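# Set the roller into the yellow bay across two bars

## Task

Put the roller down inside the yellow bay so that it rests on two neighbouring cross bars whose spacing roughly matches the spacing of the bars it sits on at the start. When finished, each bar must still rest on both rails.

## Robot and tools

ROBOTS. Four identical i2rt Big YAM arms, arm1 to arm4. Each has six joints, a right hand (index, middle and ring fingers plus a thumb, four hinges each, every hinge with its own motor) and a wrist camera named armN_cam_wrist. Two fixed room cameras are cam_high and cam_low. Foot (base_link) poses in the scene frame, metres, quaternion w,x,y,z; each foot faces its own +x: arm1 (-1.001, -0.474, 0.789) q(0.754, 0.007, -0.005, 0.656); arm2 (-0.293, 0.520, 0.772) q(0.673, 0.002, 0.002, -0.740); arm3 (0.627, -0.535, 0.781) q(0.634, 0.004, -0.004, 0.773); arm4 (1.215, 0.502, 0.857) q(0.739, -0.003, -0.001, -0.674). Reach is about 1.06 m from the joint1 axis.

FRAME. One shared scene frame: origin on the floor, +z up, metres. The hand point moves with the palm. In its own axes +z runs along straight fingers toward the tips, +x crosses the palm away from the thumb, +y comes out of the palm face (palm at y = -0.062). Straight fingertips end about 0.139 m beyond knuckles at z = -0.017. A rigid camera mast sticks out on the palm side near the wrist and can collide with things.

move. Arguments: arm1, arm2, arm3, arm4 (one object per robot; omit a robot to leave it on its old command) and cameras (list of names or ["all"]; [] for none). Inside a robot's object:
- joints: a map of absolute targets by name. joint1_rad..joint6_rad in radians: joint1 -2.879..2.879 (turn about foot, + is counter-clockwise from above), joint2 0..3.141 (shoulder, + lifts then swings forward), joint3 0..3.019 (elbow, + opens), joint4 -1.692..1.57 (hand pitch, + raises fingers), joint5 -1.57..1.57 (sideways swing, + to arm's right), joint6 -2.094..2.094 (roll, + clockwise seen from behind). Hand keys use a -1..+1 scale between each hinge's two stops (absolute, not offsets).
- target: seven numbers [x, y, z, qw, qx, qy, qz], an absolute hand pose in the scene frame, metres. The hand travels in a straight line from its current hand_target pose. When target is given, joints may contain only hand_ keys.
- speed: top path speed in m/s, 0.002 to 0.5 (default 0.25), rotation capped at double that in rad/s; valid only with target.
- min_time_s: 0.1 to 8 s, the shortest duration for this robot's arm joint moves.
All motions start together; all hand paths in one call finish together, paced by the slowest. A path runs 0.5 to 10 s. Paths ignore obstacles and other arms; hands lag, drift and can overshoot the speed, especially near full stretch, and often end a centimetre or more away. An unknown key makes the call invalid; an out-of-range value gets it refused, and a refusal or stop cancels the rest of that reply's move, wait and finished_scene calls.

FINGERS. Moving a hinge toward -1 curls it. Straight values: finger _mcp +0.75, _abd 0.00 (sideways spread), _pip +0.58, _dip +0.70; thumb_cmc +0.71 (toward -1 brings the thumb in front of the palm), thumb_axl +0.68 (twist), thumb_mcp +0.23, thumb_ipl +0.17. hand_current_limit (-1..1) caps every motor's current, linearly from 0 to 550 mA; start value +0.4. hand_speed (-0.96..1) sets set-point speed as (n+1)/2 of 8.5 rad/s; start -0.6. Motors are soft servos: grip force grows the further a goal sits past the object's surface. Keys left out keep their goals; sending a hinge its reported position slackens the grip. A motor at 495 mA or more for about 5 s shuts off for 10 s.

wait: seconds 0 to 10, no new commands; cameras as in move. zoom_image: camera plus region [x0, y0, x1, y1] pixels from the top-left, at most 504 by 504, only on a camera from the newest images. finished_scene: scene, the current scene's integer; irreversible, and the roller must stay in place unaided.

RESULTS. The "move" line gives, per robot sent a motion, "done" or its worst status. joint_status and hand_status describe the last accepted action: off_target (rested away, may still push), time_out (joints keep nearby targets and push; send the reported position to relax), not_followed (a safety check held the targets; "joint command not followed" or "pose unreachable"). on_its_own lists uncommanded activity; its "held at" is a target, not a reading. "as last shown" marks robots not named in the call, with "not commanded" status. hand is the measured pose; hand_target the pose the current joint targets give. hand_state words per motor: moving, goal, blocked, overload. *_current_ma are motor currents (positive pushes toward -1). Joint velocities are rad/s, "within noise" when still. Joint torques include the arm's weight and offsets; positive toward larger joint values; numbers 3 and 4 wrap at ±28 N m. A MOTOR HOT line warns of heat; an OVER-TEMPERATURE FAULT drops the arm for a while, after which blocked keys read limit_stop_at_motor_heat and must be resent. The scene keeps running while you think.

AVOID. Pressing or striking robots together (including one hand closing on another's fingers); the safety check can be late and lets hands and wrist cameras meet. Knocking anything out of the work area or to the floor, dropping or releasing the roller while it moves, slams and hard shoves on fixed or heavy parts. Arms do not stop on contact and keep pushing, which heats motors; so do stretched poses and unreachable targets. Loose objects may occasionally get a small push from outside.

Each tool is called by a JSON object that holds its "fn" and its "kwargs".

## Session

{"fn": "move", "kwargs": {}}

{"fn": "zoom_image", "kwargs": {"camera": "cam_high", "region": [210, 200, 420, 400]}}

{"fn": "zoom_image", "kwargs": {"camera": "cam_low", "region": [220, 160, 500, 330]}}

Scene clock: 0.00 s.
Joint torques (N m): no reading
Motor temperatures (°C): arm1=[24 25 29 25 23 24] | arm2=[27 22 24 26 23 24] | arm3=[27 23 23 24 22 22] | arm4=[25 25 28 25 26 23]
Heat: arm1: hottest joint3_rad 29 °C; arm2: hottest joint1_rad 27 °C; arm3: hottest joint1_rad 27 °C; arm4: hottest joint3_rad 28 °C.
Joint velocities: within noise
arm1.joint_positions: joint1_rad=+0.420 joint2_rad=+0.609 joint3_rad=+1.401 joint4_rad=-1.353 joint5_rad=-0.040 joint6_rad=+1.058 hand_index_mcp=+0.753 hand_index_abd=+0.000 hand_index_pip=+0.577 hand_index_dip=+0.696 hand_middle_mcp=+0.753 hand_middle_abd=+0.000 hand_middle_pip=+0.577 hand_middle_dip=+0.696 hand_ring_mcp=+0.753 hand_ring_abd=+0.000 hand_ring_pip=+0.577 hand_ring_dip=+0.696 hand_thumb_cmc=+0.714 hand_thumb_axl=+0.677 hand_thumb_mcp=+0.226 hand_thumb_ipl=+0.168 hand_current_limit=+0.400 hand_speed=-0.600
arm1.joint_status: not commanded
arm1.hand_state: goal,goal,goal,goal,goal,goal,goal,goal,goal,goal,goal,goal,goal,goal,goal,goal
arm1.index_mcp_current_ma: 0
arm1.index_abd_current_ma: 0
arm1.index_pip_current_ma: 0
arm1.index_dip_current_ma: 0
arm1.middle_mcp_current_ma: 0
arm1.middle_abd_current_ma: 0
arm1.middle_pip_current_ma: 0
arm1.middle_dip_current_ma: 0
arm1.ring_mcp_current_ma: 0
arm1.ring_abd_current_ma: 0
arm1.ring_pip_current_ma: 0
arm1.ring_dip_current_ma: 0
arm1.thumb_cmc_current_ma: 0
arm1.thumb_axl_current_ma: 0
arm1.thumb_mcp_current_ma: 0
arm1.thumb_ipl_current_ma: 0
arm1.hand_goal_index_mcp: 0.754
arm1.hand_goal_index_abd: 0.000
arm1.hand_goal_index_pip: 0.576
arm1.hand_goal_index_dip: 0.696
arm1.hand_goal_middle_mcp: 0.754
arm1.hand_goal_middle_abd: 0.000
arm1.hand_goal_middle_pip: 0.576
arm1.hand_goal_middle_dip: 0.696
arm1.hand_goal_ring_mcp: 0.754
arm1.hand_goal_ring_abd: 0.000
arm1.hand_goal_ring_pip: 0.576
arm1.hand_goal_ring_dip: 0.696
arm1.hand_goal_thumb_cmc: 0.714
arm1.hand_goal_thumb_axl: 0.678
arm1.hand_goal_thumb_mcp: 0.226
arm1.hand_goal_thumb_ipl: 0.168
arm1.hand: x=-0.9907 y=-0.2290 z=+1.3533 quat_wxyz=(-0.318, +0.320, +0.810, +0.375) (m; scene frame)
arm1.hand_target: x=-0.9899 y=-0.2319 z=+1.3654 quat_wxyz=(-0.325, +0.317, +0.803, +0.385) (m; scene frame)
arm1.hand_status: not commanded
arm2.joint_positions: joint1_rad=-0.154 joint2_rad=+0.567 joint3_rad=+1.403 joint4_rad=-1.184 joint5_rad=-0.091 joint6_rad=+1.146 hand_index_mcp=+0.753 hand_index_abd=+0.000 hand_index_pip=+0.577 hand_index_dip=+0.696 hand_middle_mcp=+0.753 hand_middle_abd=+0.000 hand_middle_pip=+0.577 hand_middle_dip=+0.696 hand_ring_mcp=+0.753 hand_ring_abd=+0.000 hand_ring_pip=+0.577 hand_ring_dip=+0.696 hand_thumb_cmc=+0.714 hand_thumb_axl=+0.677 hand_thumb_mcp=+0.226 hand_thumb_ipl=+0.168 hand_current_limit=+0.400 hand_speed=-0.600
arm2.joint_status: not commanded
arm2.hand_state: goal,goal,goal,goal,goal,goal,goal,goal,goal,goal,goal,goal,goal,goal,goal,goal
arm2.index_mcp_current_ma: 0
arm2.index_abd_current_ma: 0
arm2.index_pip_current_ma: 0
arm2.index_dip_current_ma: 0
arm2.middle_mcp_current_ma: 0
arm2.middle_abd_current_ma: 0
arm2.middle_pip_current_ma: 0
arm2.middle_dip_current_ma: 0
arm2.ring_mcp_current_ma: 0
arm2.ring_abd_current_ma: 0
arm2.ring_pip_current_ma: 0
arm2.ring_dip_current_ma: 0
arm2.thumb_cmc_current_ma: 0
arm2.thumb_axl_current_ma: 0
arm2.thumb_mcp_current_ma: 0
arm2.thumb_ipl_current_ma: 0
arm2.hand_goal_index_mcp: 0.754
arm2.hand_goal_index_abd: 0.000
arm2.hand_goal_index_pip: 0.576
arm2.hand_goal_index_dip: 0.696
arm2.hand_goal_middle_mcp: 0.754
arm2.hand_goal_middle_abd: 0.000
arm2.hand_goal_middle_pip: 0.576
arm2.hand_goal_middle_dip: 0.696
arm2.hand_goal_ring_mcp: 0.754
arm2.hand_goal_ring_abd: 0.000
arm2.hand_goal_ring_pip: 0.576
arm2.hand_goal_ring_dip: 0.696
arm2.hand_goal_thumb_cmc: 0.714
arm2.hand_goal_thumb_axl: 0.678
arm2.hand_goal_thumb_mcp: 0.226
arm2.hand_goal_thumb_ipl: 0.168
arm2.hand: x=-0.4211 y=+0.3020 z=+1.3719 quat_wxyz=(+0.499, +0.645, -0.506, +0.281) (m; scene frame)
arm2.hand_target: x=-0.4200 y=+0.3061 z=+1.3849 quat_wxyz=(+0.510, +0.639, -0.500, +0.286) (m; scene frame)
arm2.hand_status: not commanded
arm3.joint_positions: joint1_rad=-0.466 joint2_rad=+0.649 joint3_rad=+1.396 joint4_rad=-1.262 joint5_rad=+0.102 joint6_rad=+1.045 hand_index_mcp=+0.753 hand_index_abd=+0.000 hand_index_pip=+0.577 hand_index_dip=+0.696 hand_middle_mcp=+0.753 hand_middle_abd=+0.000 hand_middle_pip=+0.577 hand_middle_dip=+0.696 hand_ring_mcp=+0.753 hand_ring_abd=+0.000 hand_ring_pip=+0.577 hand_ring_dip=+0.696 hand_thumb_cmc=+0.714 hand_thumb_axl=+0.677 hand_thumb_mcp=+0.226 hand_thumb_ipl=+0.168 hand_current_limit=+0.400 hand_speed=-0.600
arm3.joint_status: not commanded
arm3.hand_state: goal,goal,goal,goal,goal,goal,goal,goal,goal,goal,goal,goal,goal,goal,goal,goal
arm3.index_mcp_current_ma: 0
arm3.index_abd_current_ma: 0
arm3.index_pip_current_ma: 0
arm3.index_dip_current_ma: 0
arm3.middle_mcp_current_ma: 0
arm3.middle_abd_current_ma: 0
arm3.middle_pip_current_ma: 0
arm3.middle_dip_current_ma: 0
arm3.ring_mcp_current_ma: 0
arm3.ring_abd_current_ma: 0
arm3.ring_pip_current_ma: 0
arm3.ring_dip_current_ma: 0
arm3.thumb_cmc_current_ma: 0
arm3.thumb_axl_current_ma: 0
arm3.thumb_mcp_current_ma: 0
arm3.thumb_ipl_current_ma: 0
arm3.hand_goal_index_mcp: 0.754
arm3.hand_goal_index_abd: 0.000
arm3.hand_goal_index_pip: 0.576
arm3.hand_goal_index_dip: 0.696
arm3.hand_goal_middle_mcp: 0.754
arm3.hand_goal_middle_abd: 0.000
arm3.hand_goal_middle_pip: 0.576
arm3.hand_goal_middle_dip: 0.696
arm3.hand_goal_ring_mcp: 0.754
arm3.hand_goal_ring_abd: 0.000
arm3.hand_goal_ring_pip: 0.576
arm3.hand_goal_ring_dip: 0.696
arm3.hand_goal_thumb_cmc: 0.714
arm3.hand_goal_thumb_axl: 0.678
arm3.hand_goal_thumb_mcp: 0.226
arm3.hand_goal_thumb_ipl: 0.168
arm3.hand: x=+0.7964 y=-0.3179 z=+1.3587 quat_wxyz=(-0.153, +0.547, +0.665, +0.486) (m; scene frame)
arm3.hand_target: x=+0.7955 y=-0.3211 z=+1.3687 quat_wxyz=(-0.157, +0.544, +0.660, +0.494) (m; scene frame)
arm3.hand_status: not commanded
arm4.joint_positions: joint1_rad=-0.371 joint2_rad=+0.611 joint3_rad=+1.442 joint4_rad=-1.257 joint5_rad=+0.107 joint6_rad=+1.116 hand_index_mcp=+0.753 hand_index_abd=+0.000 hand_index_pip=+0.577 hand_index_dip=+0.696 hand_middle_mcp=+0.753 hand_middle_abd=+0.000 hand_middle_pip=+0.577 hand_middle_dip=+0.696 hand_ring_mcp=+0.753 hand_ring_abd=+0.000 hand_ring_pip=+0.577 hand_ring_dip=+0.696 hand_thumb_cmc=+0.714 hand_thumb_axl=+0.677 hand_thumb_mcp=+0.226 hand_thumb_ipl=+0.168 hand_current_limit=+0.400 hand_speed=-0.600
arm4.joint_status: not commanded
arm4.hand_state: goal,goal,goal,goal,goal,goal,goal,goal,goal,goal,goal,goal,goal,goal,goal,goal
arm4.index_mcp_current_ma: 0
arm4.index_abd_current_ma: 0
arm4.index_pip_current_ma: 0
arm4.index_dip_current_ma: 0
arm4.middle_mcp_current_ma: 0
arm4.middle_abd_current_ma: 0
arm4.middle_pip_current_ma: 0
arm4.middle_dip_current_ma: 0
arm4.ring_mcp_current_ma: 0
arm4.ring_abd_current_ma: 0
arm4.ring_pip_current_ma: 0
arm4.ring_dip_current_ma: 0
arm4.thumb_cmc_current_ma: 0
arm4.thumb_axl_current_ma: 0
arm4.thumb_mcp_current_ma: 0
arm4.thumb_ipl_current_ma: 0
arm4.hand_goal_index_mcp: 0.754
arm4.hand_goal_index_abd: 0.000
arm4.hand_goal_index_pip: 0.576
arm4.hand_goal_index_dip: 0.696
arm4.hand_goal_middle_mcp: 0.754
arm4.hand_goal_middle_abd: 0.000
arm4.hand_goal_middle_pip: 0.576
arm4.hand_goal_middle_dip: 0.696
arm4.hand_goal_ring_mcp: 0.754
arm4.hand_goal_ring_abd: 0.000
arm4.hand_goal_ring_pip: 0.576
arm4.hand_goal_ring_dip: 0.696
arm4.hand_goal_thumb_cmc: 0.714
arm4.hand_goal_thumb_axl: 0.678
arm4.hand_goal_thumb_mcp: 0.226
arm4.hand_goal_thumb_ipl: 0.168
arm4.hand: x=+1.0523 y=+0.3119 z=+1.4609 quat_wxyz=(+0.515, +0.623, -0.560, +0.180) (m; scene frame)
arm4.hand_target: x=+1.0533 y=+0.3156 z=+1.4696 quat_wxyz=(+0.523, +0.619, -0.557, +0.184) (m; scene frame)
arm4.hand_status: not commanded
pictures: arm1_cam_wrist, arm2_cam_wrist, arm3_cam_wrist, arm4_cam_wrist, cam_high, cam_low
Images, in order (width x height): arm1_cam_wrist 672x504, arm2_cam_wrist 672x504, arm3_cam_wrist 672x504, arm4_cam_wrist 672x504, cam_high 672x504, cam_low 672x504.

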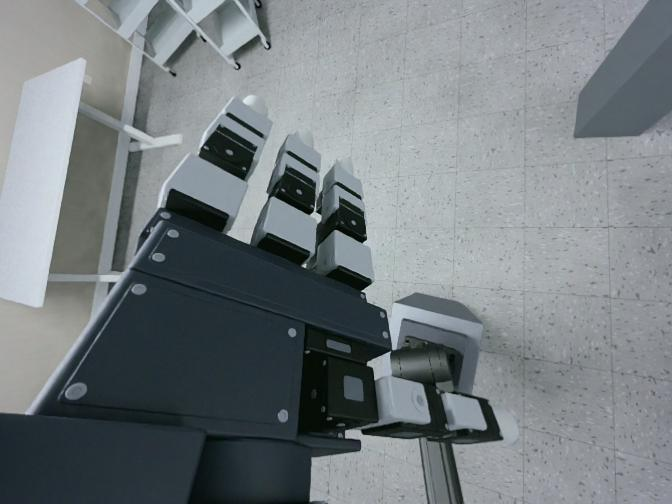

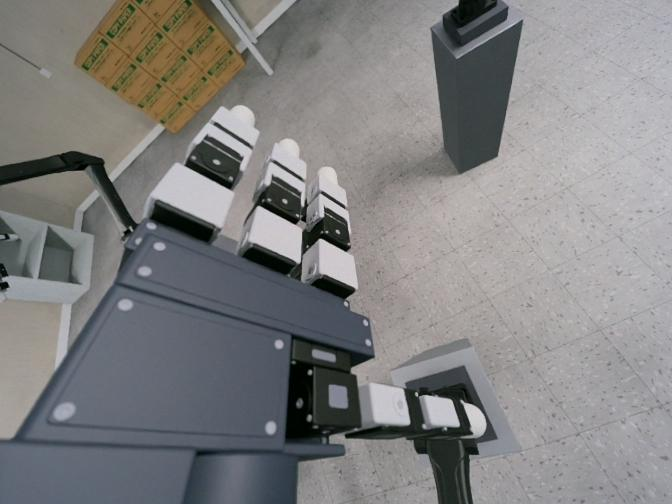

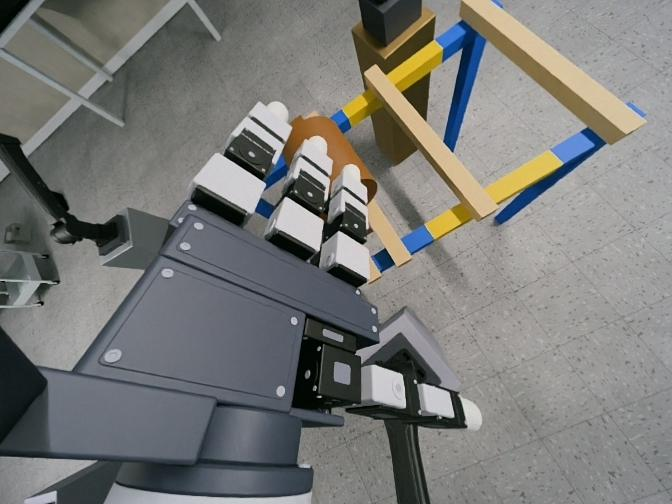

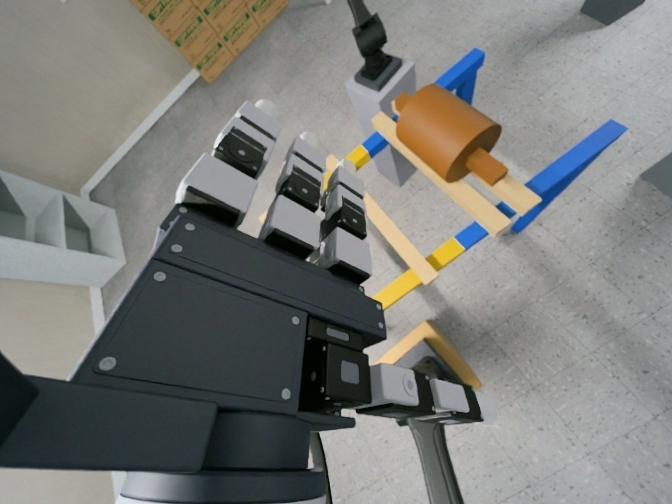

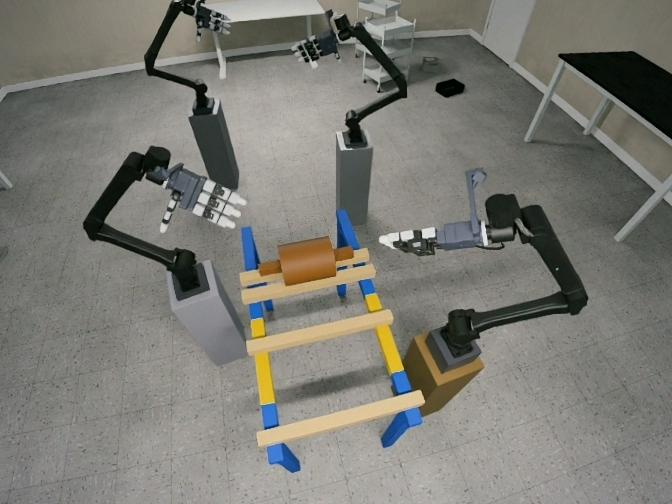

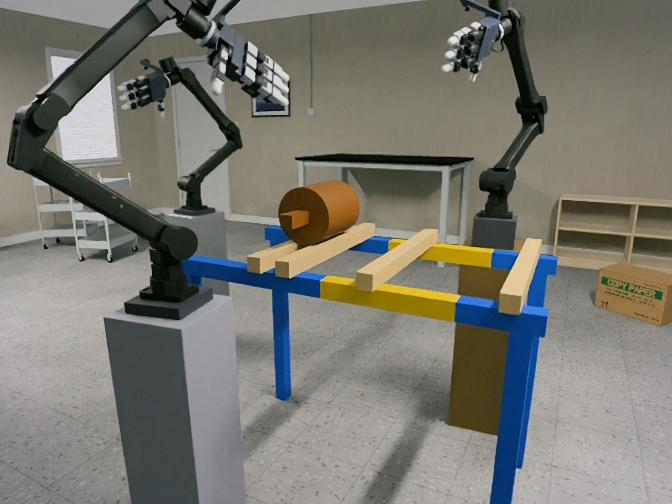

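Scaled by 2.400 from the camera's 672x504 image, which has a finer 960x720 frame.

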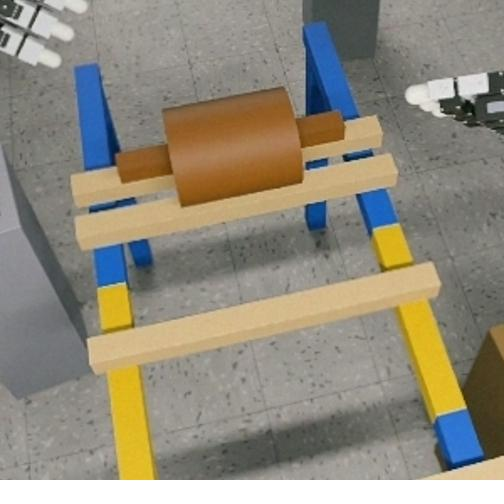

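Scaled by 1.800 from the camera's 672x504 image, which has a finer 960x720 frame.

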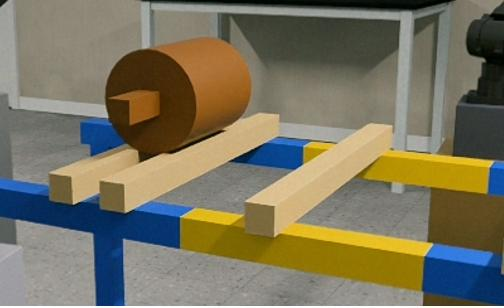

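{"fn": "zoom_image", "kwargs": {"camera": "cam_high", "region": [230, 370, 450, 480]}}

{"fn": "zoom_image", "kwargs": {"camera": "cam_low", "region": [430, 200, 580, 350]}}

Scaled by 2.291 from the camera's 672x504 image, which has a finer 960x720 frame.

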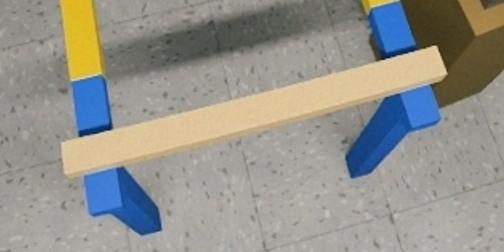

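Scaled by 3.360 from the camera's 672x504 image, which has a finer 960x720 frame.

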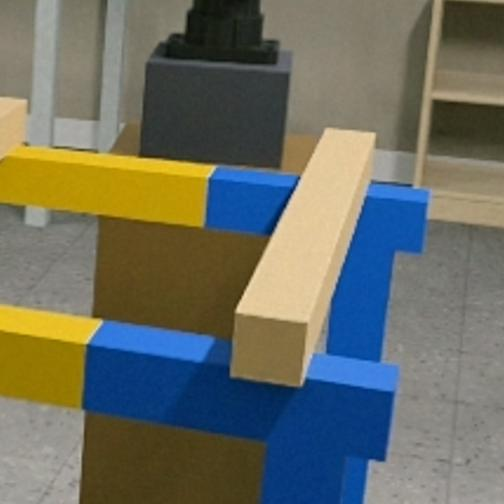

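{"fn": "move", "kwargs": {"arm3": {"joints": {"joint1_rad": -0.46, "joint5_rad": 0, "joint6_rad": 1.33, "hand_current_limit": 0.79, "hand_index_mcp": 0.72, "hand_middle_mcp": 0.72, "hand_ring_mcp": 0.72, "hand_index_pip": 0.54, "hand_middle_pip": 0.54, "hand_ring_pip": 0.54, "hand_index_dip": -0.64, "hand_middle_dip": -0.64, "hand_ring_dip": -0.64}, "min_time_s": 2}, "arm4": {"joints": {"joint1_rad": 0.227, "joint5_rad": 0, "joint6_rad": 1.89, "hand_current_limit": 0.79}, "min_time_s": 2}}}

{"fn": "move", "kwargs": {"arm3": {"joints": {"joint2_rad": 1.29, "joint3_rad": 1.37, "joint4_rad": -1.64}, "min_time_s": 3}, "arm4": {"joints": {"joint2_rad": 1.5, "joint3_rad": 1.37, "joint4_rad": -1.46}, "min_time_s": 3}, "cameras": ["cam_high", "cam_low", "arm4_cam_wrist"]}}

Scene clock: 9.40 s.
Joint torques (N m): arm1=[-0.03 1.9 9.74 2.21 0.08 -0.16] | arm2=[-0.67 2.14 7.86 2.35 -0.01 -0.01] | arm3=[-0.44 0.09 10.09 2.58 -0.21 0.01] | arm4=[0.56 2.08 9.89 1.84 -0.05 0.14]
Motor temperatures (°C): arm1=[24 25 29 25 23 24] | arm2=[27 22 25 26 23 24] | arm3=[27 23 24 24 22 22] | arm4=[25 25 29 25 26 23]
Heat: arm1: hottest joint3_rad 29 °C; arm2: hottest joint1_rad 27 °C; arm3: hottest joint1_rad 27 °C; arm4: hottest joint3_rad 29 °C.
move: arm3 done; arm4 done
Joint velocities: within noise
arm1, arm2: as last shown
arm1.joint_positions: joint1_rad=+0.420 joint2_rad=+0.609 joint3_rad=+1.401 joint4_rad=-1.353 joint5_rad=-0.040 joint6_rad=+1.058 hand_index_mcp=+0.755 hand_index_abd=+0.000 hand_index_pip=+0.577 hand_index_dip=+0.696 hand_middle_mcp=+0.755 hand_middle_abd=+0.000 hand_middle_pip=+0.577 hand_middle_dip=+0.696 hand_ring_mcp=+0.755 hand_ring_abd=+0.000 hand_ring_pip=+0.577 hand_ring_dip=+0.696 hand_thumb_cmc=+0.715 hand_thumb_axl=+0.677 hand_thumb_mcp=+0.226 hand_thumb_ipl=+0.168 hand_current_limit=+0.400 hand_speed=-0.600
arm1.index_mcp_current_ma: 2
arm1.index_abd_current_ma: 1
arm1.index_pip_current_ma: 3
arm1.middle_mcp_current_ma: 2
arm1.middle_abd_current_ma: 1
arm1.middle_pip_current_ma: 3
arm1.ring_mcp_current_ma: 3
arm1.ring_abd_current_ma: 1
arm1.ring_pip_current_ma: 3
arm1.thumb_cmc_current_ma: 3
arm1.thumb_axl_current_ma: -3
arm1.thumb_mcp_current_ma: -1
arm1.thumb_ipl_current_ma: -1
arm2.joint_positions: joint1_rad=-0.154 joint2_rad=+0.567 joint3_rad=+1.403 joint4_rad=-1.184 joint5_rad=-0.091 joint6_rad=+1.146 hand_index_mcp=+0.754 hand_index_abd=+0.001 hand_index_pip=+0.577 hand_index_dip=+0.696 hand_middle_mcp=+0.754 hand_middle_abd=+0.001 hand_middle_pip=+0.577 hand_middle_dip=+0.696 hand_ring_mcp=+0.754 hand_ring_abd=+0.001 hand_ring_pip=+0.577 hand_ring_dip=+0.696 hand_thumb_cmc=+0.714 hand_thumb_axl=+0.677 hand_thumb_mcp=+0.226 hand_thumb_ipl=+0.168 hand_current_limit=+0.400 hand_speed=-0.600
arm2.index_abd_current_ma: 1
arm2.index_pip_current_ma: 1
arm2.middle_abd_current_ma: 1
arm2.middle_pip_current_ma: 1
arm2.ring_abd_current_ma: 1
arm2.ring_pip_current_ma: 1
arm2.thumb_axl_current_ma: -1
arm3.joint_positions: joint1_rad=-0.466 joint2_rad=+0.649 joint3_rad=+1.396 joint4_rad=-1.262 joint5_rad=+0.003 joint6_rad=+1.319 hand_index_mcp=+0.727 hand_index_abd=+0.000 hand_index_pip=+0.544 hand_index_dip=-0.637 hand_middle_mcp=+0.726 hand_middle_abd=+0.000 hand_middle_pip=+0.543 hand_middle_dip=-0.637 hand_ring_mcp=+0.725 hand_ring_abd=+0.000 hand_ring_pip=+0.544 hand_ring_dip=-0.637 hand_thumb_cmc=+0.715 hand_thumb_axl=+0.677 hand_thumb_mcp=+0.226 hand_thumb_ipl=+0.168 hand_current_limit=+0.790 hand_speed=-0.600
arm3.joint_status: all done
arm3.hand_state: goal,goal,goal,goal,goal,goal,goal,goal,goal,goal,goal,goal,goal,goal,goal,goal
arm3.index_mcp_current_ma: 35
arm3.index_abd_current_ma: 1
arm3.index_pip_current_ma: 21
arm3.index_dip_current_ma: 16
arm3.middle_mcp_current_ma: 29
arm3.middle_abd_current_ma: 1
arm3.middle_pip_current_ma: 17
arm3.middle_dip_current_ma: 16
arm3.ring_mcp_current_ma: 28
arm3.ring_abd_current_ma: 1
arm3.ring_pip_current_ma: 22
arm3.ring_dip_current_ma: 14
arm3.thumb_cmc_current_ma: 7
arm3.thumb_axl_current_ma: -4
arm3.thumb_mcp_current_ma: -1
arm3.thumb_ipl_current_ma: -2
arm3.hand_goal_index_mcp: 0.720
arm3.hand_goal_index_abd: 0.000
arm3.hand_goal_index_pip: 0.540
arm3.hand_goal_index_dip: -0.640
arm3.hand_goal_middle_mcp: 0.720
arm3.hand_goal_middle_abd: 0.000
arm3.hand_goal_middle_pip: 0.540
arm3.hand_goal_middle_dip: -0.640
arm3.hand_goal_ring_mcp: 0.720
arm3.hand_goal_ring_abd: 0.000
arm3.hand_goal_ring_pip: 0.540
arm3.hand_goal_ring_dip: -0.640
arm3.hand_goal_thumb_cmc: 0.714
arm3.hand_goal_thumb_axl: 0.678
arm3.hand_goal_thumb_mcp: 0.226
arm3.hand_goal_thumb_ipl: 0.168
arm3.hand: x=+0.7823 y=-0.3176 z=+1.3334 quat_wxyz=(-0.255, +0.616, +0.602, +0.439) (m; scene frame)
arm3.hand_target: x=+0.7796 y=-0.3193 z=+1.3424 quat_wxyz=(-0.265, +0.612, +0.598, +0.445) (m; scene frame)
arm3.hand_status: not commanded
arm4.joint_positions: joint1_rad=+0.213 joint2_rad=+0.611 joint3_rad=+1.442 joint4_rad=-1.257 joint5_rad=+0.002 joint6_rad=+1.874 hand_index_mcp=+0.754 hand_index_abd=+0.001 hand_index_pip=+0.577 hand_index_dip=+0.696 hand_middle_mcp=+0.754 hand_middle_abd=+0.001 hand_middle_pip=+0.577 hand_middle_dip=+0.696 hand_ring_mcp=+0.754 hand_ring_abd=+0.001 hand_ring_pip=+0.577 hand_ring_dip=+0.696 hand_thumb_cmc=+0.714 hand_thumb_axl=+0.677 hand_thumb_mcp=+0.226 hand_thumb_ipl=+0.168 hand_current_limit=+0.790 hand_speed=-0.600
arm4.joint_status: all done
arm4.hand_state: goal,goal,goal,goal,goal,goal,goal,goal,goal,goal,goal,goal,goal,goal,goal,goal
arm4.index_mcp_current_ma: 0
arm4.index_abd_current_ma: 1
arm4.index_pip_current_ma: 1
arm4.index_dip_current_ma: 0
arm4.middle_mcp_current_ma: 0
arm4.middle_abd_current_ma: 1
arm4.middle_pip_current_ma: 1
arm4.middle_dip_current_ma: 0
arm4.ring_mcp_current_ma: 0
arm4.ring_abd_current_ma: 1
arm4.ring_pip_current_ma: 1
arm4.ring_dip_current_ma: 0
arm4.thumb_cmc_current_ma: 0
arm4.thumb_axl_current_ma: -1
arm4.thumb_mcp_current_ma: 0
arm4.thumb_ipl_current_ma: 0
arm4.hand_goal_index_mcp: 0.754
arm4.hand_goal_index_abd: 0.000
arm4.hand_goal_index_pip: 0.576
arm4.hand_goal_index_dip: 0.696
arm4.hand_goal_middle_mcp: 0.754
arm4.hand_goal_middle_abd: 0.000
arm4.hand_goal_middle_pip: 0.576
arm4.hand_goal_middle_dip: 0.696
arm4.hand_goal_ring_mcp: 0.754
arm4.hand_goal_ring_abd: 0.000
arm4.hand_goal_ring_pip: 0.576
arm4.hand_goal_ring_dip: 0.696
arm4.hand_goal_thumb_cmc: 0.714
arm4.hand_goal_thumb_axl: 0.678
arm4.hand_goal_thumb_mcp: 0.226
arm4.hand_goal_thumb_ipl: 0.168
arm4.hand: x=+1.2092 y=+0.2784 z=+1.3984 quat_wxyz=(+0.254, +0.594, -0.592, +0.481) (m; scene frame)
arm4.hand_target: x=+1.2126 y=+0.2813 z=+1.4056 quat_wxyz=(+0.250, +0.590, -0.589, +0.493) (m; scene frame)
arm4.hand_status: not commanded
pictures: none

Scene clock: 12.87 s.
Joint torques (N m): arm1=[0.09 1.9 9.77 2.25 0.07 -0.18] | arm2=[-0.56 2.14 7.69 2.21 -0.01 -0.02] | arm3=[-0.38 -8.88 8.02 0.25 -0.14 0.11] | arm4=[0.5 -12.75 9.44 -0.64 -0.01 0.17]
Motor temperatures (°C): arm1=[24 25 30 25 23 24] | arm2=[27 22 25 26 23 24] | arm3=[27 23 25 24 22 22] | arm4=[25 25 29 25 26 23]
Heat: arm1: hottest joint3_rad 30 °C; arm2: hottest joint1_rad 27 °C; arm3: hottest joint1_rad 27 °C; arm4: hottest joint3_rad 29 °C.
move: arm3 done; arm4 done
Joint velocities: within noise
arm1, arm2: as last shown
arm3.joint_positions: joint1_rad=-0.466 joint2_rad=+1.276 joint3_rad=+1.383 joint4_rad=-1.632 joint5_rad=+0.003 joint6_rad=+1.320 hand_index_mcp=+0.722 hand_index_abd=+0.000 hand_index_pip=+0.544 hand_index_dip=-0.637 hand_middle_mcp=+0.722 hand_middle_abd=+0.000 hand_middle_pip=+0.543 hand_middle_dip=-0.637 hand_ring_mcp=+0.722 hand_ring_abd=+0.000 hand_ring_pip=+0.544 hand_ring_dip=-0.637 hand_thumb_cmc=+0.715 hand_thumb_axl=+0.677 hand_thumb_mcp=+0.224 hand_thumb_ipl=+0.168 hand_current_limit=+0.790 hand_speed=-0.600
arm3.joint_status: all done
arm3.hand_state: goal,goal,goal,goal,goal,goal,goal,goal,goal,goal,goal,goal,goal,goal,goal,goal
arm3.index_mcp_current_ma: 13
arm3.index_abd_current_ma: 1
arm3.index_pip_current_ma: 18
arm3.index_dip_current_ma: 16
arm3.middle_mcp_current_ma: 10
arm3.middle_abd_current_ma: 1
arm3.middle_pip_current_ma: 14
arm3.middle_dip_current_ma: 16
arm3.ring_mcp_current_ma: 10
arm3.ring_abd_current_ma: 1
arm3.ring_pip_current_ma: 18
arm3.ring_dip_current_ma: 14
arm3.thumb_cmc_current_ma: 7
arm3.thumb_axl_current_ma: -4
arm3.thumb_mcp_current_ma: -13
arm3.thumb_ipl_current_ma: -2
arm3.hand_goal_index_mcp: 0.720
arm3.hand_goal_index_abd: 0.000
arm3.hand_goal_index_pip: 0.540
arm3.hand_goal_index_dip: -0.640
arm3.hand_goal_middle_mcp: 0.720
arm3.hand_goal_middle_abd: 0.000
arm3.hand_goal_middle_pip: 0.540
arm3.hand_goal_middle_dip: -0.640
arm3.hand_goal_ring_mcp: 0.720
arm3.hand_goal_ring_abd: 0.000
arm3.hand_goal_ring_pip: 0.540
arm3.hand_goal_ring_dip: -0.640
arm3.hand_goal_thumb_cmc: 0.714
arm3.hand_goal_thumb_axl: 0.678
arm3.hand_goal_thumb_mcp: 0.226
arm3.hand_goal_thumb_ipl: 0.168
arm3.hand: x=+0.8113 y=-0.2085 z=+1.0901 quat_wxyz=(-0.014, +0.713, +0.700, +0.023) (m; scene frame)
arm3.hand_target: x=+0.8078 y=-0.2101 z=+1.0802 quat_wxyz=(-0.007, +0.715, +0.699, +0.008) (m; scene frame)
arm3.hand_status: not commanded
arm4.joint_positions: joint1_rad=+0.213 joint2_rad=+1.488 joint3_rad=+1.369 joint4_rad=-1.453 joint5_rad=+0.002 joint6_rad=+1.874 hand_index_mcp=+0.754 hand_index_abd=+0.001 hand_index_pip=+0.577 hand_index_dip=+0.696 hand_middle_mcp=+0.753 hand_middle_abd=+0.001 hand_middle_pip=+0.577 hand_middle_dip=+0.696 hand_ring_mcp=+0.754 hand_ring_abd=+0.001 hand_ring_pip=+0.577 hand_ring_dip=+0.696 hand_thumb_cmc=+0.714 hand_thumb_axl=+0.677 hand_thumb_mcp=+0.223 hand_thumb_ipl=+0.168 hand_current_limit=+0.790 hand_speed=-0.600
arm4.joint_status: all done
arm4.hand_state: goal,goal,goal,goal,goal,goal,goal,goal,goal,goal,goal,goal,goal,goal,goal,goal
arm4.index_mcp_current_ma: 0
arm4.index_abd_current_ma: 1
arm4.index_pip_current_ma: 1
arm4.index_dip_current_ma: 0
arm4.middle_mcp_current_ma: 0
arm4.middle_abd_current_ma: 1
arm4.middle_pip_current_ma: 1
arm4.middle_dip_current_ma: 0
arm4.ring_mcp_current_ma: 0
arm4.ring_abd_current_ma: 1
arm4.ring_pip_current_ma: 1
arm4.ring_dip_current_ma: 0
arm4.thumb_cmc_current_ma: 0
arm4.thumb_axl_current_ma: -1
arm4.thumb_mcp_current_ma: -5
arm4.thumb_ipl_current_ma: 0
arm4.hand_goal_index_mcp: 0.754
arm4.hand_goal_index_abd: 0.000
arm4.hand_goal_index_pip: 0.576
arm4.hand_goal_index_dip: 0.696
arm4.hand_goal_middle_mcp: 0.754
arm4.hand_goal_middle_abd: 0.000
arm4.hand_goal_middle_pip: 0.576
arm4.hand_goal_middle_dip: 0.696
arm4.hand_goal_ring_mcp: 0.754
arm4.hand_goal_ring_abd: 0.000
arm4.hand_goal_ring_pip: 0.576
arm4.hand_goal_ring_dip: 0.696
arm4.hand_goal_thumb_cmc: 0.714
arm4.hand_goal_thumb_axl: 0.678
arm4.hand_goal_thumb_mcp: 0.226
arm4.hand_goal_thumb_ipl: 0.168
arm4.hand: x=+1.2612 y=+0.1085 z=+1.0797 quat_wxyz=(+0.004, +0.707, -0.707, +0.000) (m; scene frame)
arm4.hand_target: x=+1.2671 y=+0.1110 z=+1.0762 quat_wxyz=(-0.001, +0.707, -0.707, -0.007) (m; scene frame)
arm4.hand_status: not commanded
pictures: arm4_cam_wrist, cam_high, cam_low
Images, in order (width x height): arm4_cam_wrist 672x504, cam_high 672x504, cam_low 672x504.

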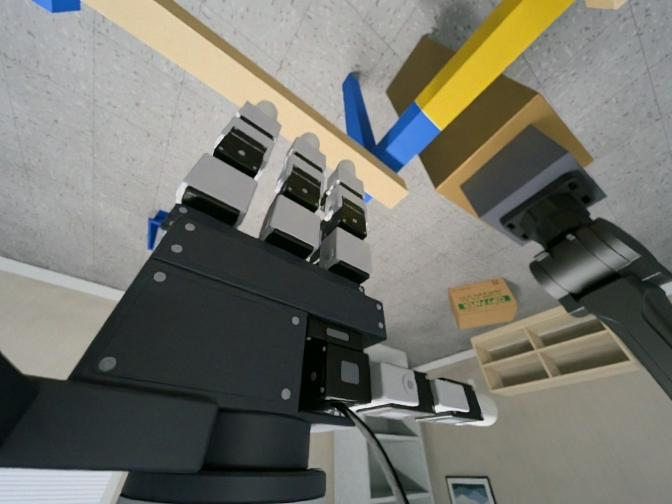

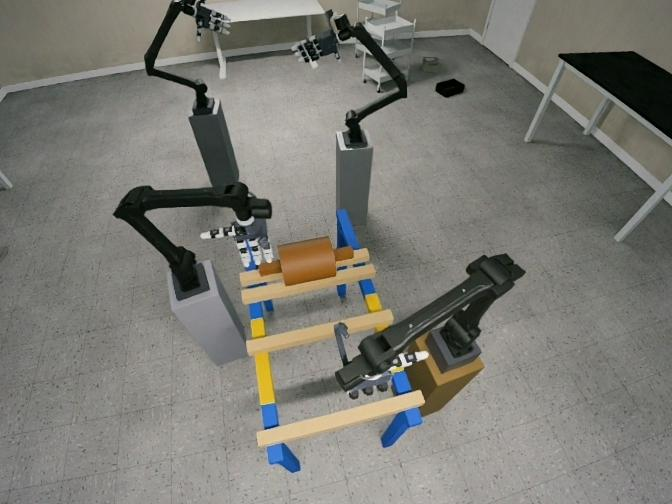

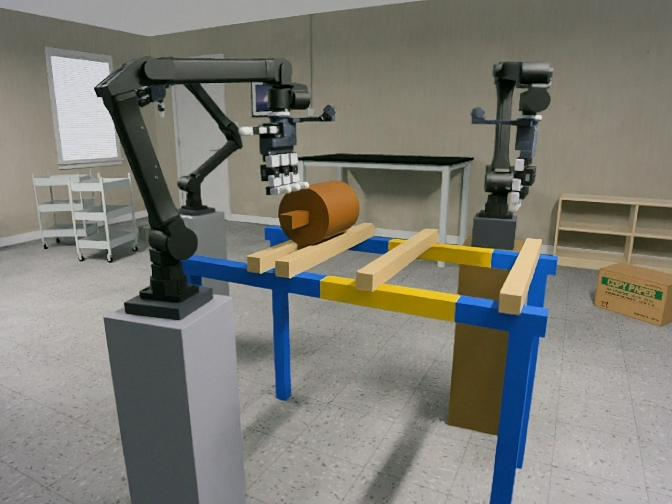

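{"fn": "move", "kwargs": {"arm3": {"target": [0.712, -0.198, 1.082, 0, 0.7071, 0.7071, 0], "speed": 0.15}, "arm4": {"target": [1.378, 0.055, 1.075, 0, 0.7071, -0.7071, 0], "speed": 0.15}}}

{"fn": "move", "kwargs": {"arm3": {"target": [0.712, -0.190, 0.945, 0, 0.7071, 0.7071, 0], "speed": 0.12}, "arm4": {"target": [1.378, 0.048, 0.935, 0, 0.7071, -0.7071, 0], "speed": 0.12}, "cameras": ["cam_high", "cam_low", "arm3_cam_wrist", "arm4_cam_wrist"]}}

{"fn": "zoom_image", "kwargs": {"camera": "cam_low", "region": [220, 140, 420, 280]}}

{"fn": "zoom_image", "kwargs": {"camera": "cam_high", "region": [230, 350, 450, 480]}}

Scene clock: 15.70 s.
Joint torques (N m): arm1=[-0.15 1.85 9.73 2.21 0.06 -0.17] | arm2=[-0.44 2.26 7.8 2.35 0.03 -0.01] | arm3=[0.15 -8.23 8.76 0.18 -0.04 0.12] | arm4=[0.09 -15.56 12.66 -0.65 0 0.15]
Motor temperatures (°C): arm1=[24 25 30 25 23 24] | arm2=[27 22 26 26 23 24] | arm3=[27 23 25 24 22 22] | arm4=[25 25 29 25 26 23]
Heat: arm1: hottest joint3_rad 30 °C; arm2: hottest joint1_rad 27 °C; arm3: hottest joint1_rad 27 °C; arm4: hottest joint3_rad 29 °C.
move: arm3 done; arm4 off_target
Joint velocities: within noise
arm1, arm2: as last shown
arm3.joint_positions: joint1_rad=-0.205 joint2_rad=+1.277 joint3_rad=+1.383 joint4_rad=-1.657 joint5_rad=+0.003 joint6_rad=+1.564 hand_index_mcp=+0.722 hand_index_abd=+0.000 hand_index_pip=+0.543 hand_index_dip=-0.637 hand_middle_mcp=+0.721 hand_middle_abd=+0.000 hand_middle_pip=+0.543 hand_middle_dip=-0.637 hand_ring_mcp=+0.721 hand_ring_abd=+0.000 hand_ring_pip=+0.543 hand_ring_dip=-0.637 hand_thumb_cmc=+0.715 hand_thumb_axl=+0.677 hand_thumb_mcp=+0.224 hand_thumb_ipl=+0.168 hand_current_limit=+0.790 hand_speed=-0.600
arm3.joint_status: not commanded
arm3.hand_state: goal,goal,goal,goal,goal,goal,goal,goal,goal,goal,goal,goal,goal,goal,goal,goal
arm3.index_mcp_current_ma: 9
arm3.index_abd_current_ma: 1
arm3.index_pip_current_ma: 17
arm3.index_dip_current_ma: 16
arm3.middle_mcp_current_ma: 7
arm3.middle_abd_current_ma: 1
arm3.middle_pip_current_ma: 13
arm3.middle_dip_current_ma: 16
arm3.ring_mcp_current_ma: 7
arm3.ring_abd_current_ma: 1
arm3.ring_pip_current_ma: 17
arm3.ring_dip_current_ma: 14
arm3.thumb_cmc_current_ma: 7
arm3.thumb_axl_current_ma: -4
arm3.thumb_mcp_current_ma: -13
arm3.thumb_ipl_current_ma: -2
arm3.hand_goal_index_mcp: 0.720
arm3.hand_goal_index_abd: 0.000
arm3.hand_goal_index_pip: 0.540
arm3.hand_goal_index_dip: -0.640
arm3.hand_goal_middle_mcp: 0.720
arm3.hand_goal_middle_abd: 0.000
arm3.hand_goal_middle_pip: 0.540
arm3.hand_goal_middle_dip: -0.640
arm3.hand_goal_ring_mcp: 0.720
arm3.hand_goal_ring_abd: 0.000
arm3.hand_goal_ring_pip: 0.540
arm3.hand_goal_ring_dip: -0.640
arm3.hand_goal_thumb_cmc: 0.714
arm3.hand_goal_thumb_axl: 0.678
arm3.hand_goal_thumb_mcp: 0.226
arm3.hand_goal_thumb_ipl: 0.168
arm3.hand: x=+0.7166 y=-0.1995 z=+1.0896 quat_wxyz=(-0.010, +0.708, +0.707, +0.011) (m; scene frame)
arm3.hand_target: x=+0.7121 y=-0.1981 z=+1.0821 quat_wxyz=(+0.000, +0.707, +0.707, +0.000) (m; scene frame)
arm3.hand_status: done (0.009 m and 1.8 deg from the pose sent, 0.100 m and 3.3 deg at the start)
arm4.joint_positions: joint1_rad=+0.382 joint2_rad=+1.714 joint3_rad=+1.622 joint4_rad=-1.491 joint5_rad=-0.004 joint6_rad=+2.037 hand_index_mcp=+0.754 hand_index_abd=+0.001 hand_index_pip=+0.577 hand_index_dip=+0.696 hand_middle_mcp=+0.753 hand_middle_abd=+0.001 hand_middle_pip=+0.577 hand_middle_dip=+0.696 hand_ring_mcp=+0.754 hand_ring_abd=+0.001 hand_ring_pip=+0.577 hand_ring_dip=+0.696 hand_thumb_cmc=+0.714 hand_thumb_axl=+0.677 hand_thumb_mcp=+0.223 hand_thumb_ipl=+0.168 hand_current_limit=+0.790 hand_speed=-0.600
arm4.joint_status: not commanded
arm4.hand_state: goal,goal,goal,goal,goal,goal,goal,goal,goal,goal,goal,goal,goal,goal,goal,goal
arm4.index_mcp_current_ma: 0
arm4.index_abd_current_ma: 1
arm4.index_pip_current_ma: 1
arm4.index_dip_current_ma: 0
arm4.middle_mcp_current_ma: 0
arm4.middle_abd_current_ma: 1
arm4.middle_pip_current_ma: 1
arm4.middle_dip_current_ma: 0
arm4.ring_mcp_current_ma: 0
arm4.ring_abd_current_ma: 1
arm4.ring_pip_current_ma: 1
arm4.ring_dip_current_ma: 0
arm4.thumb_cmc_current_ma: 0
arm4.thumb_axl_current_ma: -1
arm4.thumb_mcp_current_ma: -5
arm4.thumb_ipl_current_ma: 0
arm4.hand_goal_index_mcp: 0.754
arm4.hand_goal_index_abd: 0.000
arm4.hand_goal_index_pip: 0.576
arm4.hand_goal_index_dip: 0.696
arm4.hand_goal_middle_mcp: 0.754
arm4.hand_goal_middle_abd: 0.000
arm4.hand_goal_middle_pip: 0.576
arm4.hand_goal_middle_dip: 0.696
arm4.hand_goal_ring_mcp: 0.754
arm4.hand_goal_ring_abd: 0.000
arm4.hand_goal_ring_pip: 0.576
arm4.hand_goal_ring_dip: 0.696
arm4.hand_goal_thumb_cmc: 0.714
arm4.hand_goal_thumb_axl: 0.678
arm4.hand_goal_thumb_mcp: 0.226
arm4.hand_goal_thumb_ipl: 0.168
arm4.hand: x=+1.3685 y=+0.0622 z=+1.0725 quat_wxyz=(-0.001, +0.710, -0.704, -0.004) (m; scene frame)
arm4.hand_target: x=+1.3779 y=+0.0554 z=+1.0748 quat_wxyz=(+0.000, +0.707, -0.707, +0.000) (m; scene frame)
arm4.hand_status: off_target (0.012 m and 0.6 deg from the pose sent, 0.128 m and 0.5 deg at the start)
pictures: none

Scene clock: 17.60 s.
Joint torques (N m): arm1=[0.03 2.02 9.77 2.25 0.09 -0.17] | arm2=[-0.38 2.26 7.83 2.28 0 -0.03] | arm3=[0.03 -8.94 7.58 0.81 -0.05 0.11] | arm4=[-0.32 -17.08 8.8 0.01 0.01 0.13]
Motor temperatures (°C): arm1=[24 25 30 25 23 24] | arm2=[27 22 26 26 23 24] | arm3=[27 23 25 24 22 22] | arm4=[25 25 29 25 26 23]
Heat: arm1: hottest joint3_rad 30 °C; arm2: hottest joint1_rad 27 °C; arm3: hottest joint1_rad 27 °C; arm4: hottest joint3_rad 29 °C.
move: arm3 off_target; arm4 done
Joint velocities: within noise
arm1, arm2: as last shown
arm3.joint_positions: joint1_rad=-0.205 joint2_rad=+1.333 joint3_rad=+1.080 joint4_rad=-1.306 joint5_rad=+0.003 joint6_rad=+1.565 hand_index_mcp=+0.722 hand_index_abd=+0.000 hand_index_pip=+0.543 hand_index_dip=-0.637 hand_middle_mcp=+0.721 hand_middle_abd=+0.000 hand_middle_pip=+0.543 hand_middle_dip=-0.637 hand_ring_mcp=+0.721 hand_ring_abd=+0.000 hand_ring_pip=+0.543 hand_ring_dip=-0.637 hand_thumb_cmc=+0.715 hand_thumb_axl=+0.677 hand_thumb_mcp=+0.224 hand_thumb_ipl=+0.168 hand_current_limit=+0.790 hand_speed=-0.600
arm3.joint_status: not commanded
arm3.hand_state: goal,goal,goal,goal,goal,goal,goal,goal,goal,goal,goal,goal,goal,goal,goal,goal
arm3.index_mcp_current_ma: 9
arm3.index_abd_current_ma: 1
arm3.index_pip_current_ma: 17
arm3.index_dip_current_ma: 16
arm3.middle_mcp_current_ma: 7
arm3.middle_abd_current_ma: 1
arm3.middle_pip_current_ma: 13
arm3.middle_dip_current_ma: 16
arm3.ring_mcp_current_ma: 7
arm3.ring_abd_current_ma: 1
arm3.ring_pip_current_ma: 17
arm3.ring_dip_current_ma: 14
arm3.thumb_cmc_current_ma: 7
arm3.thumb_axl_current_ma: -4
arm3.thumb_mcp_current_ma: -13
arm3.thumb_ipl_current_ma: -2
arm3.hand_goal_index_mcp: 0.720
arm3.hand_goal_index_abd: 0.000
arm3.hand_goal_index_pip: 0.540
arm3.hand_goal_index_dip: -0.640
arm3.hand_goal_middle_mcp: 0.720
arm3.hand_goal_middle_abd: 0.000
arm3.hand_goal_middle_pip: 0.540
arm3.hand_goal_middle_dip: -0.640
arm3.hand_goal_ring_mcp: 0.720
arm3.hand_goal_ring_abd: 0.000
arm3.hand_goal_ring_pip: 0.540
arm3.hand_goal_ring_dip: -0.640
arm3.hand_goal_thumb_cmc: 0.714
arm3.hand_goal_thumb_axl: 0.678
arm3.hand_goal_thumb_mcp: 0.226
arm3.hand_goal_thumb_ipl: 0.168
arm3.hand: x=+0.7164 y=-0.1885 z=+0.9558 quat_wxyz=(-0.008, +0.708, +0.706, +0.008) (m; scene frame)
arm3.hand_target: x=+0.7121 y=-0.1903 z=+0.9452 quat_wxyz=(+0.000, +0.707, +0.707, +0.000) (m; scene frame)
arm3.hand_status: off_target (0.012 m and 1.3 deg from the pose sent, 0.145 m and 1.8 deg at the start)
arm4.joint_positions: joint1_rad=+0.382 joint2_rad=+1.822 joint3_rad=+1.427 joint4_rad=-1.169 joint5_rad=-0.004 joint6_rad=+2.037 hand_index_mcp=+0.754 hand_index_abd=+0.001 hand_index_pip=+0.577 hand_index_dip=+0.696 hand_middle_mcp=+0.753 hand_middle_abd=+0.001 hand_middle_pip=+0.577 hand_middle_dip=+0.696 hand_ring_mcp=+0.754 hand_ring_abd=+0.001 hand_ring_pip=+0.577 hand_ring_dip=+0.696 hand_thumb_cmc=+0.714 hand_thumb_axl=+0.677 hand_thumb_mcp=+0.223 hand_thumb_ipl=+0.168 hand_current_limit=+0.790 hand_speed=-0.600
arm4.joint_status: not commanded
arm4.hand_state: goal,goal,goal,goal,goal,goal,goal,goal,goal,goal,goal,goal,goal,goal,goal,goal
arm4.index_mcp_current_ma: 0
arm4.index_abd_current_ma: 1
arm4.index_pip_current_ma: 1
arm4.index_dip_current_ma: 0
arm4.middle_mcp_current_ma: 0
arm4.middle_abd_current_ma: 1
arm4.middle_pip_current_ma: 1
arm4.middle_dip_current_ma: 0
arm4.ring_mcp_current_ma: 0
arm4.ring_abd_current_ma: 1
arm4.ring_pip_current_ma: 1
arm4.ring_dip_current_ma: 0
arm4.thumb_cmc_current_ma: 0
arm4.thumb_axl_current_ma: -1
arm4.thumb_mcp_current_ma: -5
arm4.thumb_ipl_current_ma: 0
arm4.hand_goal_index_mcp: 0.754
arm4.hand_goal_index_abd: 0.000
arm4.hand_goal_index_pip: 0.576
arm4.hand_goal_index_dip: 0.696
arm4.hand_goal_middle_mcp: 0.754
arm4.hand_goal_middle_abd: 0.000
arm4.hand_goal_middle_pip: 0.576
arm4.hand_goal_middle_dip: 0.696
arm4.hand_goal_ring_mcp: 0.754
arm4.hand_goal_ring_abd: 0.000
arm4.hand_goal_ring_pip: 0.576
arm4.hand_goal_ring_dip: 0.696
arm4.hand_goal_thumb_cmc: 0.714
arm4.hand_goal_thumb_axl: 0.678
arm4.hand_goal_thumb_mcp: 0.226
arm4.hand_goal_thumb_ipl: 0.168
arm4.hand: x=+1.3753 y=+0.0476 z=+0.9446 quat_wxyz=(+0.002, +0.710, -0.704, +0.005) (m; scene frame)
arm4.hand_target: x=+1.3780 y=+0.0481 z=+0.9351 quat_wxyz=(+0.000, +0.707, -0.707, +0.000) (m; scene frame)
arm4.hand_status: done (0.010 m and 0.8 deg from the pose sent, 0.139 m and 0.6 deg at the start)
pictures: arm3_cam_wrist, arm4_cam_wrist, cam_high, cam_low
Images, in order (width x height): arm3_cam_wrist 672x504, arm4_cam_wrist 672x504, cam_high 672x504, cam_low 672x504.

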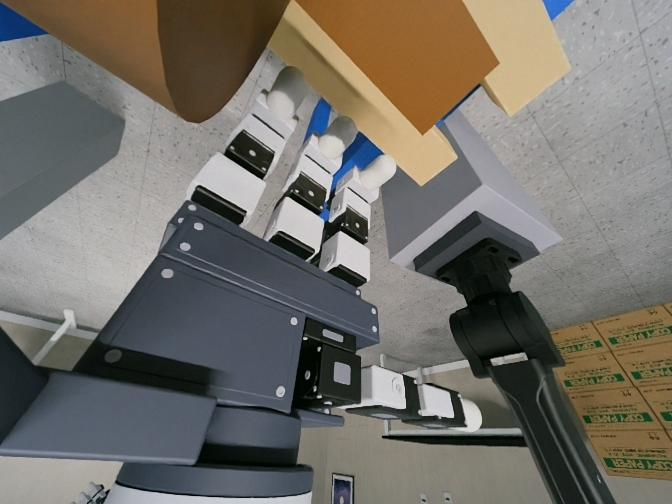

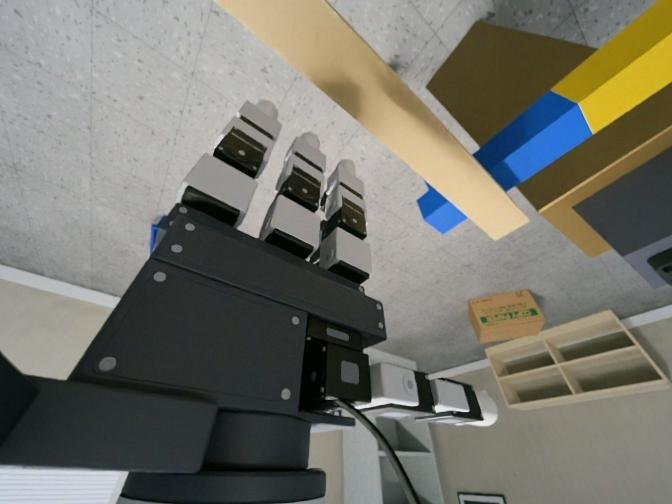

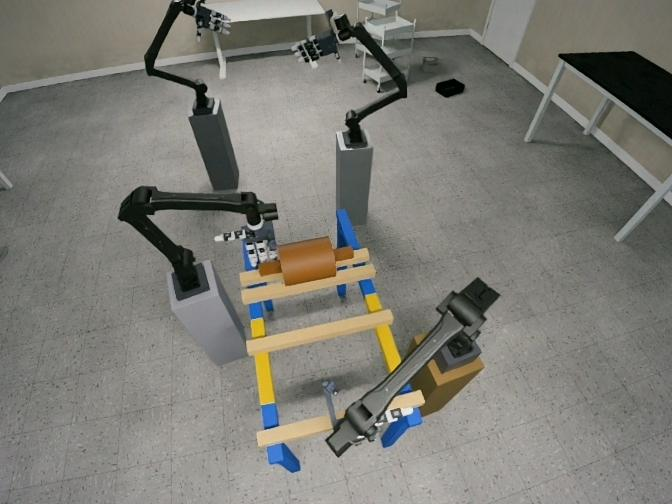

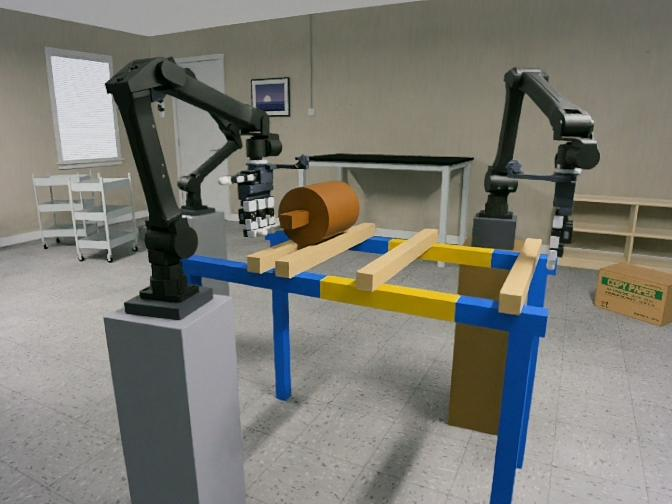

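Scaled by 2.520 from the camera's 672x504 image, which has a finer 960x720 frame.

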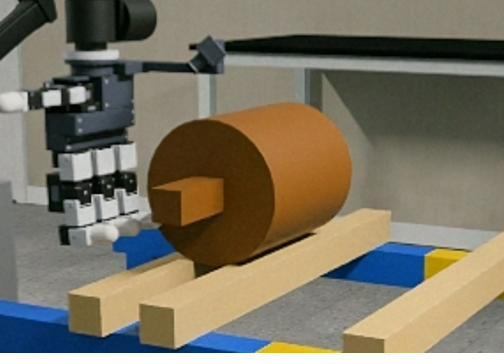

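Scaled by 2.291 from the camera's 672x504 image, which has a finer 960x720 frame.

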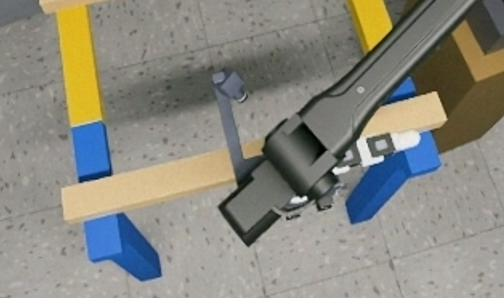

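{"fn": "move", "kwargs": {"arm3": {"target": [0.712, -0.187, 0.935, 0, 0.7071, 0.7071, 0], "speed": 0.1}, "arm4": {"target": [1.15, 0.045, 0.937, 0, 0.7071, -0.7071, 0], "speed": 0.08}, "cameras": ["cam_high", "cam_low"]}}

{"fn": "zoom_image", "kwargs": {"camera": "cam_low", "region": [330, 180, 530, 340]}}

{"fn": "zoom_image", "kwargs": {"camera": "cam_high", "region": [230, 290, 430, 440]}}

Scene clock: 22.03 s.
Joint torques (N m): arm1=[0.03 1.96 9.78 2.22 0.07 -0.17] | arm2=[-0.5 1.9 7.83 2.35 0.01 -0.04] | arm3=[0.09 -8.82 7.36 0.83 -0.04 0.11] | arm4=[-2.08 -17.38 8.34 -0.1 0.48 -0.11]
Motor temperatures (°C): arm1=[24 25 30 25 23 24] | arm2=[27 22 26 26 23 24] | arm3=[27 23 25 24 22 22] | arm4=[25 25 29 25 26 23]
Heat: arm1: hottest joint3_rad 30 °C; arm2: hottest joint1_rad 27 °C; arm3: hottest joint1_rad 27 °C; arm4: hottest joint3_rad 29 °C.
move: arm3 off_target; arm4 off_target
Joint velocities: within noise
arm1, arm2: as last shown
arm3.joint_positions: joint1_rad=-0.205 joint2_rad=+1.344 joint3_rad=+1.071 joint4_rad=-1.278 joint5_rad=+0.003 joint6_rad=+1.565 hand_index_mcp=+0.722 hand_index_abd=+0.000 hand_index_pip=+0.543 hand_index_dip=-0.637 hand_middle_mcp=+0.721 hand_middle_abd=+0.000 hand_middle_pip=+0.543 hand_middle_dip=-0.637 hand_ring_mcp=+0.721 hand_ring_abd=+0.000 hand_ring_pip=+0.543 hand_ring_dip=-0.637 hand_thumb_cmc=+0.715 hand_thumb_axl=+0.677 hand_thumb_mcp=+0.224 hand_thumb_ipl=+0.168 hand_current_limit=+0.790 hand_speed=-0.600
arm3.joint_status: not commanded
arm3.hand_state: goal,goal,goal,goal,goal,goal,goal,goal,goal,goal,goal,goal,goal,goal,goal,goal
arm3.index_mcp_current_ma: 9
arm3.index_abd_current_ma: 1
arm3.index_pip_current_ma: 17
arm3.index_dip_current_ma: 16
arm3.middle_mcp_current_ma: 7
arm3.middle_abd_current_ma: 1
arm3.middle_pip_current_ma: 13
arm3.middle_dip_current_ma: 16
arm3.ring_mcp_current_ma: 7
arm3.ring_abd_current_ma: 1
arm3.ring_pip_current_ma: 17
arm3.ring_dip_current_ma: 14
arm3.thumb_cmc_current_ma: 7
arm3.thumb_axl_current_ma: -4
arm3.thumb_mcp_current_ma: -13
arm3.thumb_ipl_current_ma: -2
arm3.hand_goal_index_mcp: 0.720
arm3.hand_goal_index_abd: 0.000
arm3.hand_goal_index_pip: 0.540
arm3.hand_goal_index_dip: -0.640
arm3.hand_goal_middle_mcp: 0.720
arm3.hand_goal_middle_abd: 0.000
arm3.hand_goal_middle_pip: 0.540
arm3.hand_goal_middle_dip: -0.640
arm3.hand_goal_ring_mcp: 0.720
arm3.hand_goal_ring_abd: 0.000
arm3.hand_goal_ring_pip: 0.540
arm3.hand_goal_ring_dip: -0.640
arm3.hand_goal_thumb_cmc: 0.714
arm3.hand_goal_thumb_axl: 0.678
arm3.hand_goal_thumb_mcp: 0.226
arm3.hand_goal_thumb_ipl: 0.168
arm3.hand: x=+0.7165 y=-0.1846 z=+0.9482 quat_wxyz=(-0.010, +0.708, +0.706, +0.011) (m; scene frame)
arm3.hand_target: x=+0.7121 y=-0.1873 z=+0.9355 quat_wxyz=(+0.000, +0.707, +0.707, +0.000) (m; scene frame)
arm3.hand_status: off_target (0.014 m and 1.7 deg from the pose sent, 0.021 m and 1.3 deg at the start)
arm4.joint_positions: joint1_rad=-0.031 joint2_rad=+1.718 joint3_rad=+1.241 joint4_rad=-1.118 joint5_rad=-0.014 joint6_rad=+1.628 hand_index_mcp=+0.757 hand_index_abd=+0.001 hand_index_pip=+0.580 hand_index_dip=+0.697 hand_middle_mcp=+0.765 hand_middle_abd=+0.001 hand_middle_pip=+0.580 hand_middle_dip=+0.697 hand_ring_mcp=+0.770 hand_ring_abd=+0.001 hand_ring_pip=+0.585 hand_ring_dip=+0.699 hand_thumb_cmc=+0.714 hand_thumb_axl=+0.677 hand_thumb_mcp=+0.223 hand_thumb_ipl=+0.168 hand_current_limit=+0.790 hand_speed=-0.600
arm4.joint_status: not commanded
arm4.hand_state: goal,goal,goal,goal,goal,goal,goal,goal,goal,goal,goal,goal,goal,goal,goal,goal
arm4.index_mcp_current_ma: 5
arm4.index_abd_current_ma: 1
arm4.index_pip_current_ma: 6
arm4.index_dip_current_ma: 1
arm4.middle_mcp_current_ma: 23
arm4.middle_abd_current_ma: 1
arm4.middle_pip_current_ma: 7
arm4.middle_dip_current_ma: 1
arm4.ring_mcp_current_ma: 38
arm4.ring_abd_current_ma: 1
arm4.ring_pip_current_ma: 17
arm4.ring_dip_current_ma: 4
arm4.thumb_cmc_current_ma: 0
arm4.thumb_axl_current_ma: -1
arm4.thumb_mcp_current_ma: -5
arm4.thumb_ipl_current_ma: 0
arm4.hand_goal_index_mcp: 0.754
arm4.hand_goal_index_abd: 0.000
arm4.hand_goal_index_pip: 0.576
arm4.hand_goal_index_dip: 0.696
arm4.hand_goal_middle_mcp: 0.754
arm4.hand_goal_middle_abd: 0.000
arm4.hand_goal_middle_pip: 0.576
arm4.hand_goal_middle_dip: 0.696
arm4.hand_goal_ring_mcp: 0.754
arm4.hand_goal_ring_abd: 0.000
arm4.hand_goal_ring_pip: 0.576
arm4.hand_goal_ring_dip: 0.696
arm4.hand_goal_thumb_cmc: 0.714
arm4.hand_goal_thumb_axl: 0.678
arm4.hand_goal_thumb_mcp: 0.226
arm4.hand_goal_thumb_ipl: 0.168
arm4.hand: x=+1.1611 y=+0.0476 z=+0.9315 quat_wxyz=(-0.010, +0.708, -0.706, -0.003) (m; scene frame)
arm4.hand_target: x=+1.1502 y=+0.0451 z=+0.9371 quat_wxyz=(+0.000, +0.707, -0.707, +0.000) (m; scene frame)
arm4.hand_status: off_target (0.013 m and 1.2 deg from the pose sent, 0.225 m and 0.8 deg at the start)
pictures: cam_high, cam_low
Images, in order (width x height): cam_high 672x504, cam_low 672x504.

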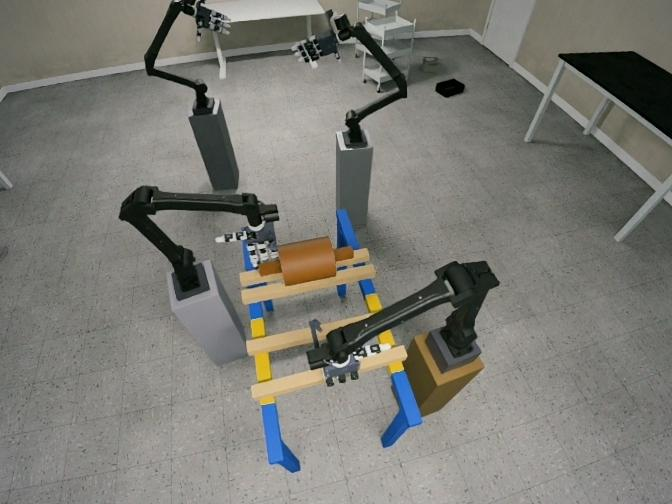

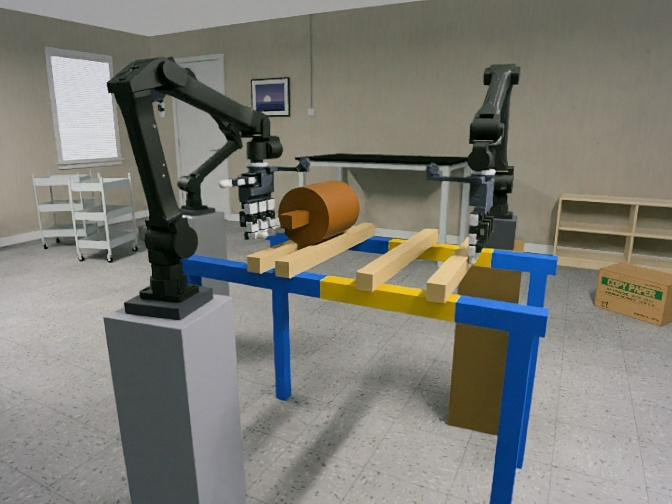

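Scaled by 2.520 from the camera's 672x504 image, which has a finer 960x720 frame.

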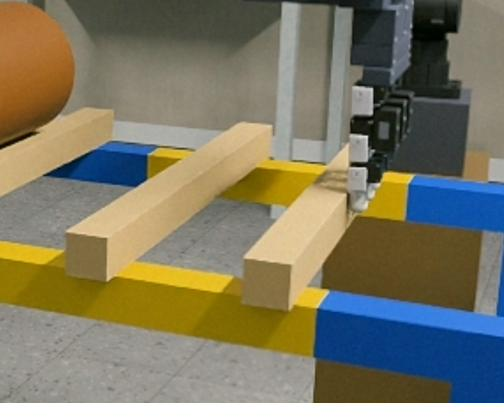

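Scaled by 2.520 from the camera's 672x504 image, which has a finer 960x720 frame.

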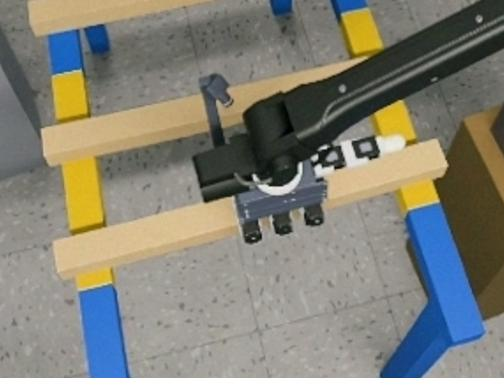

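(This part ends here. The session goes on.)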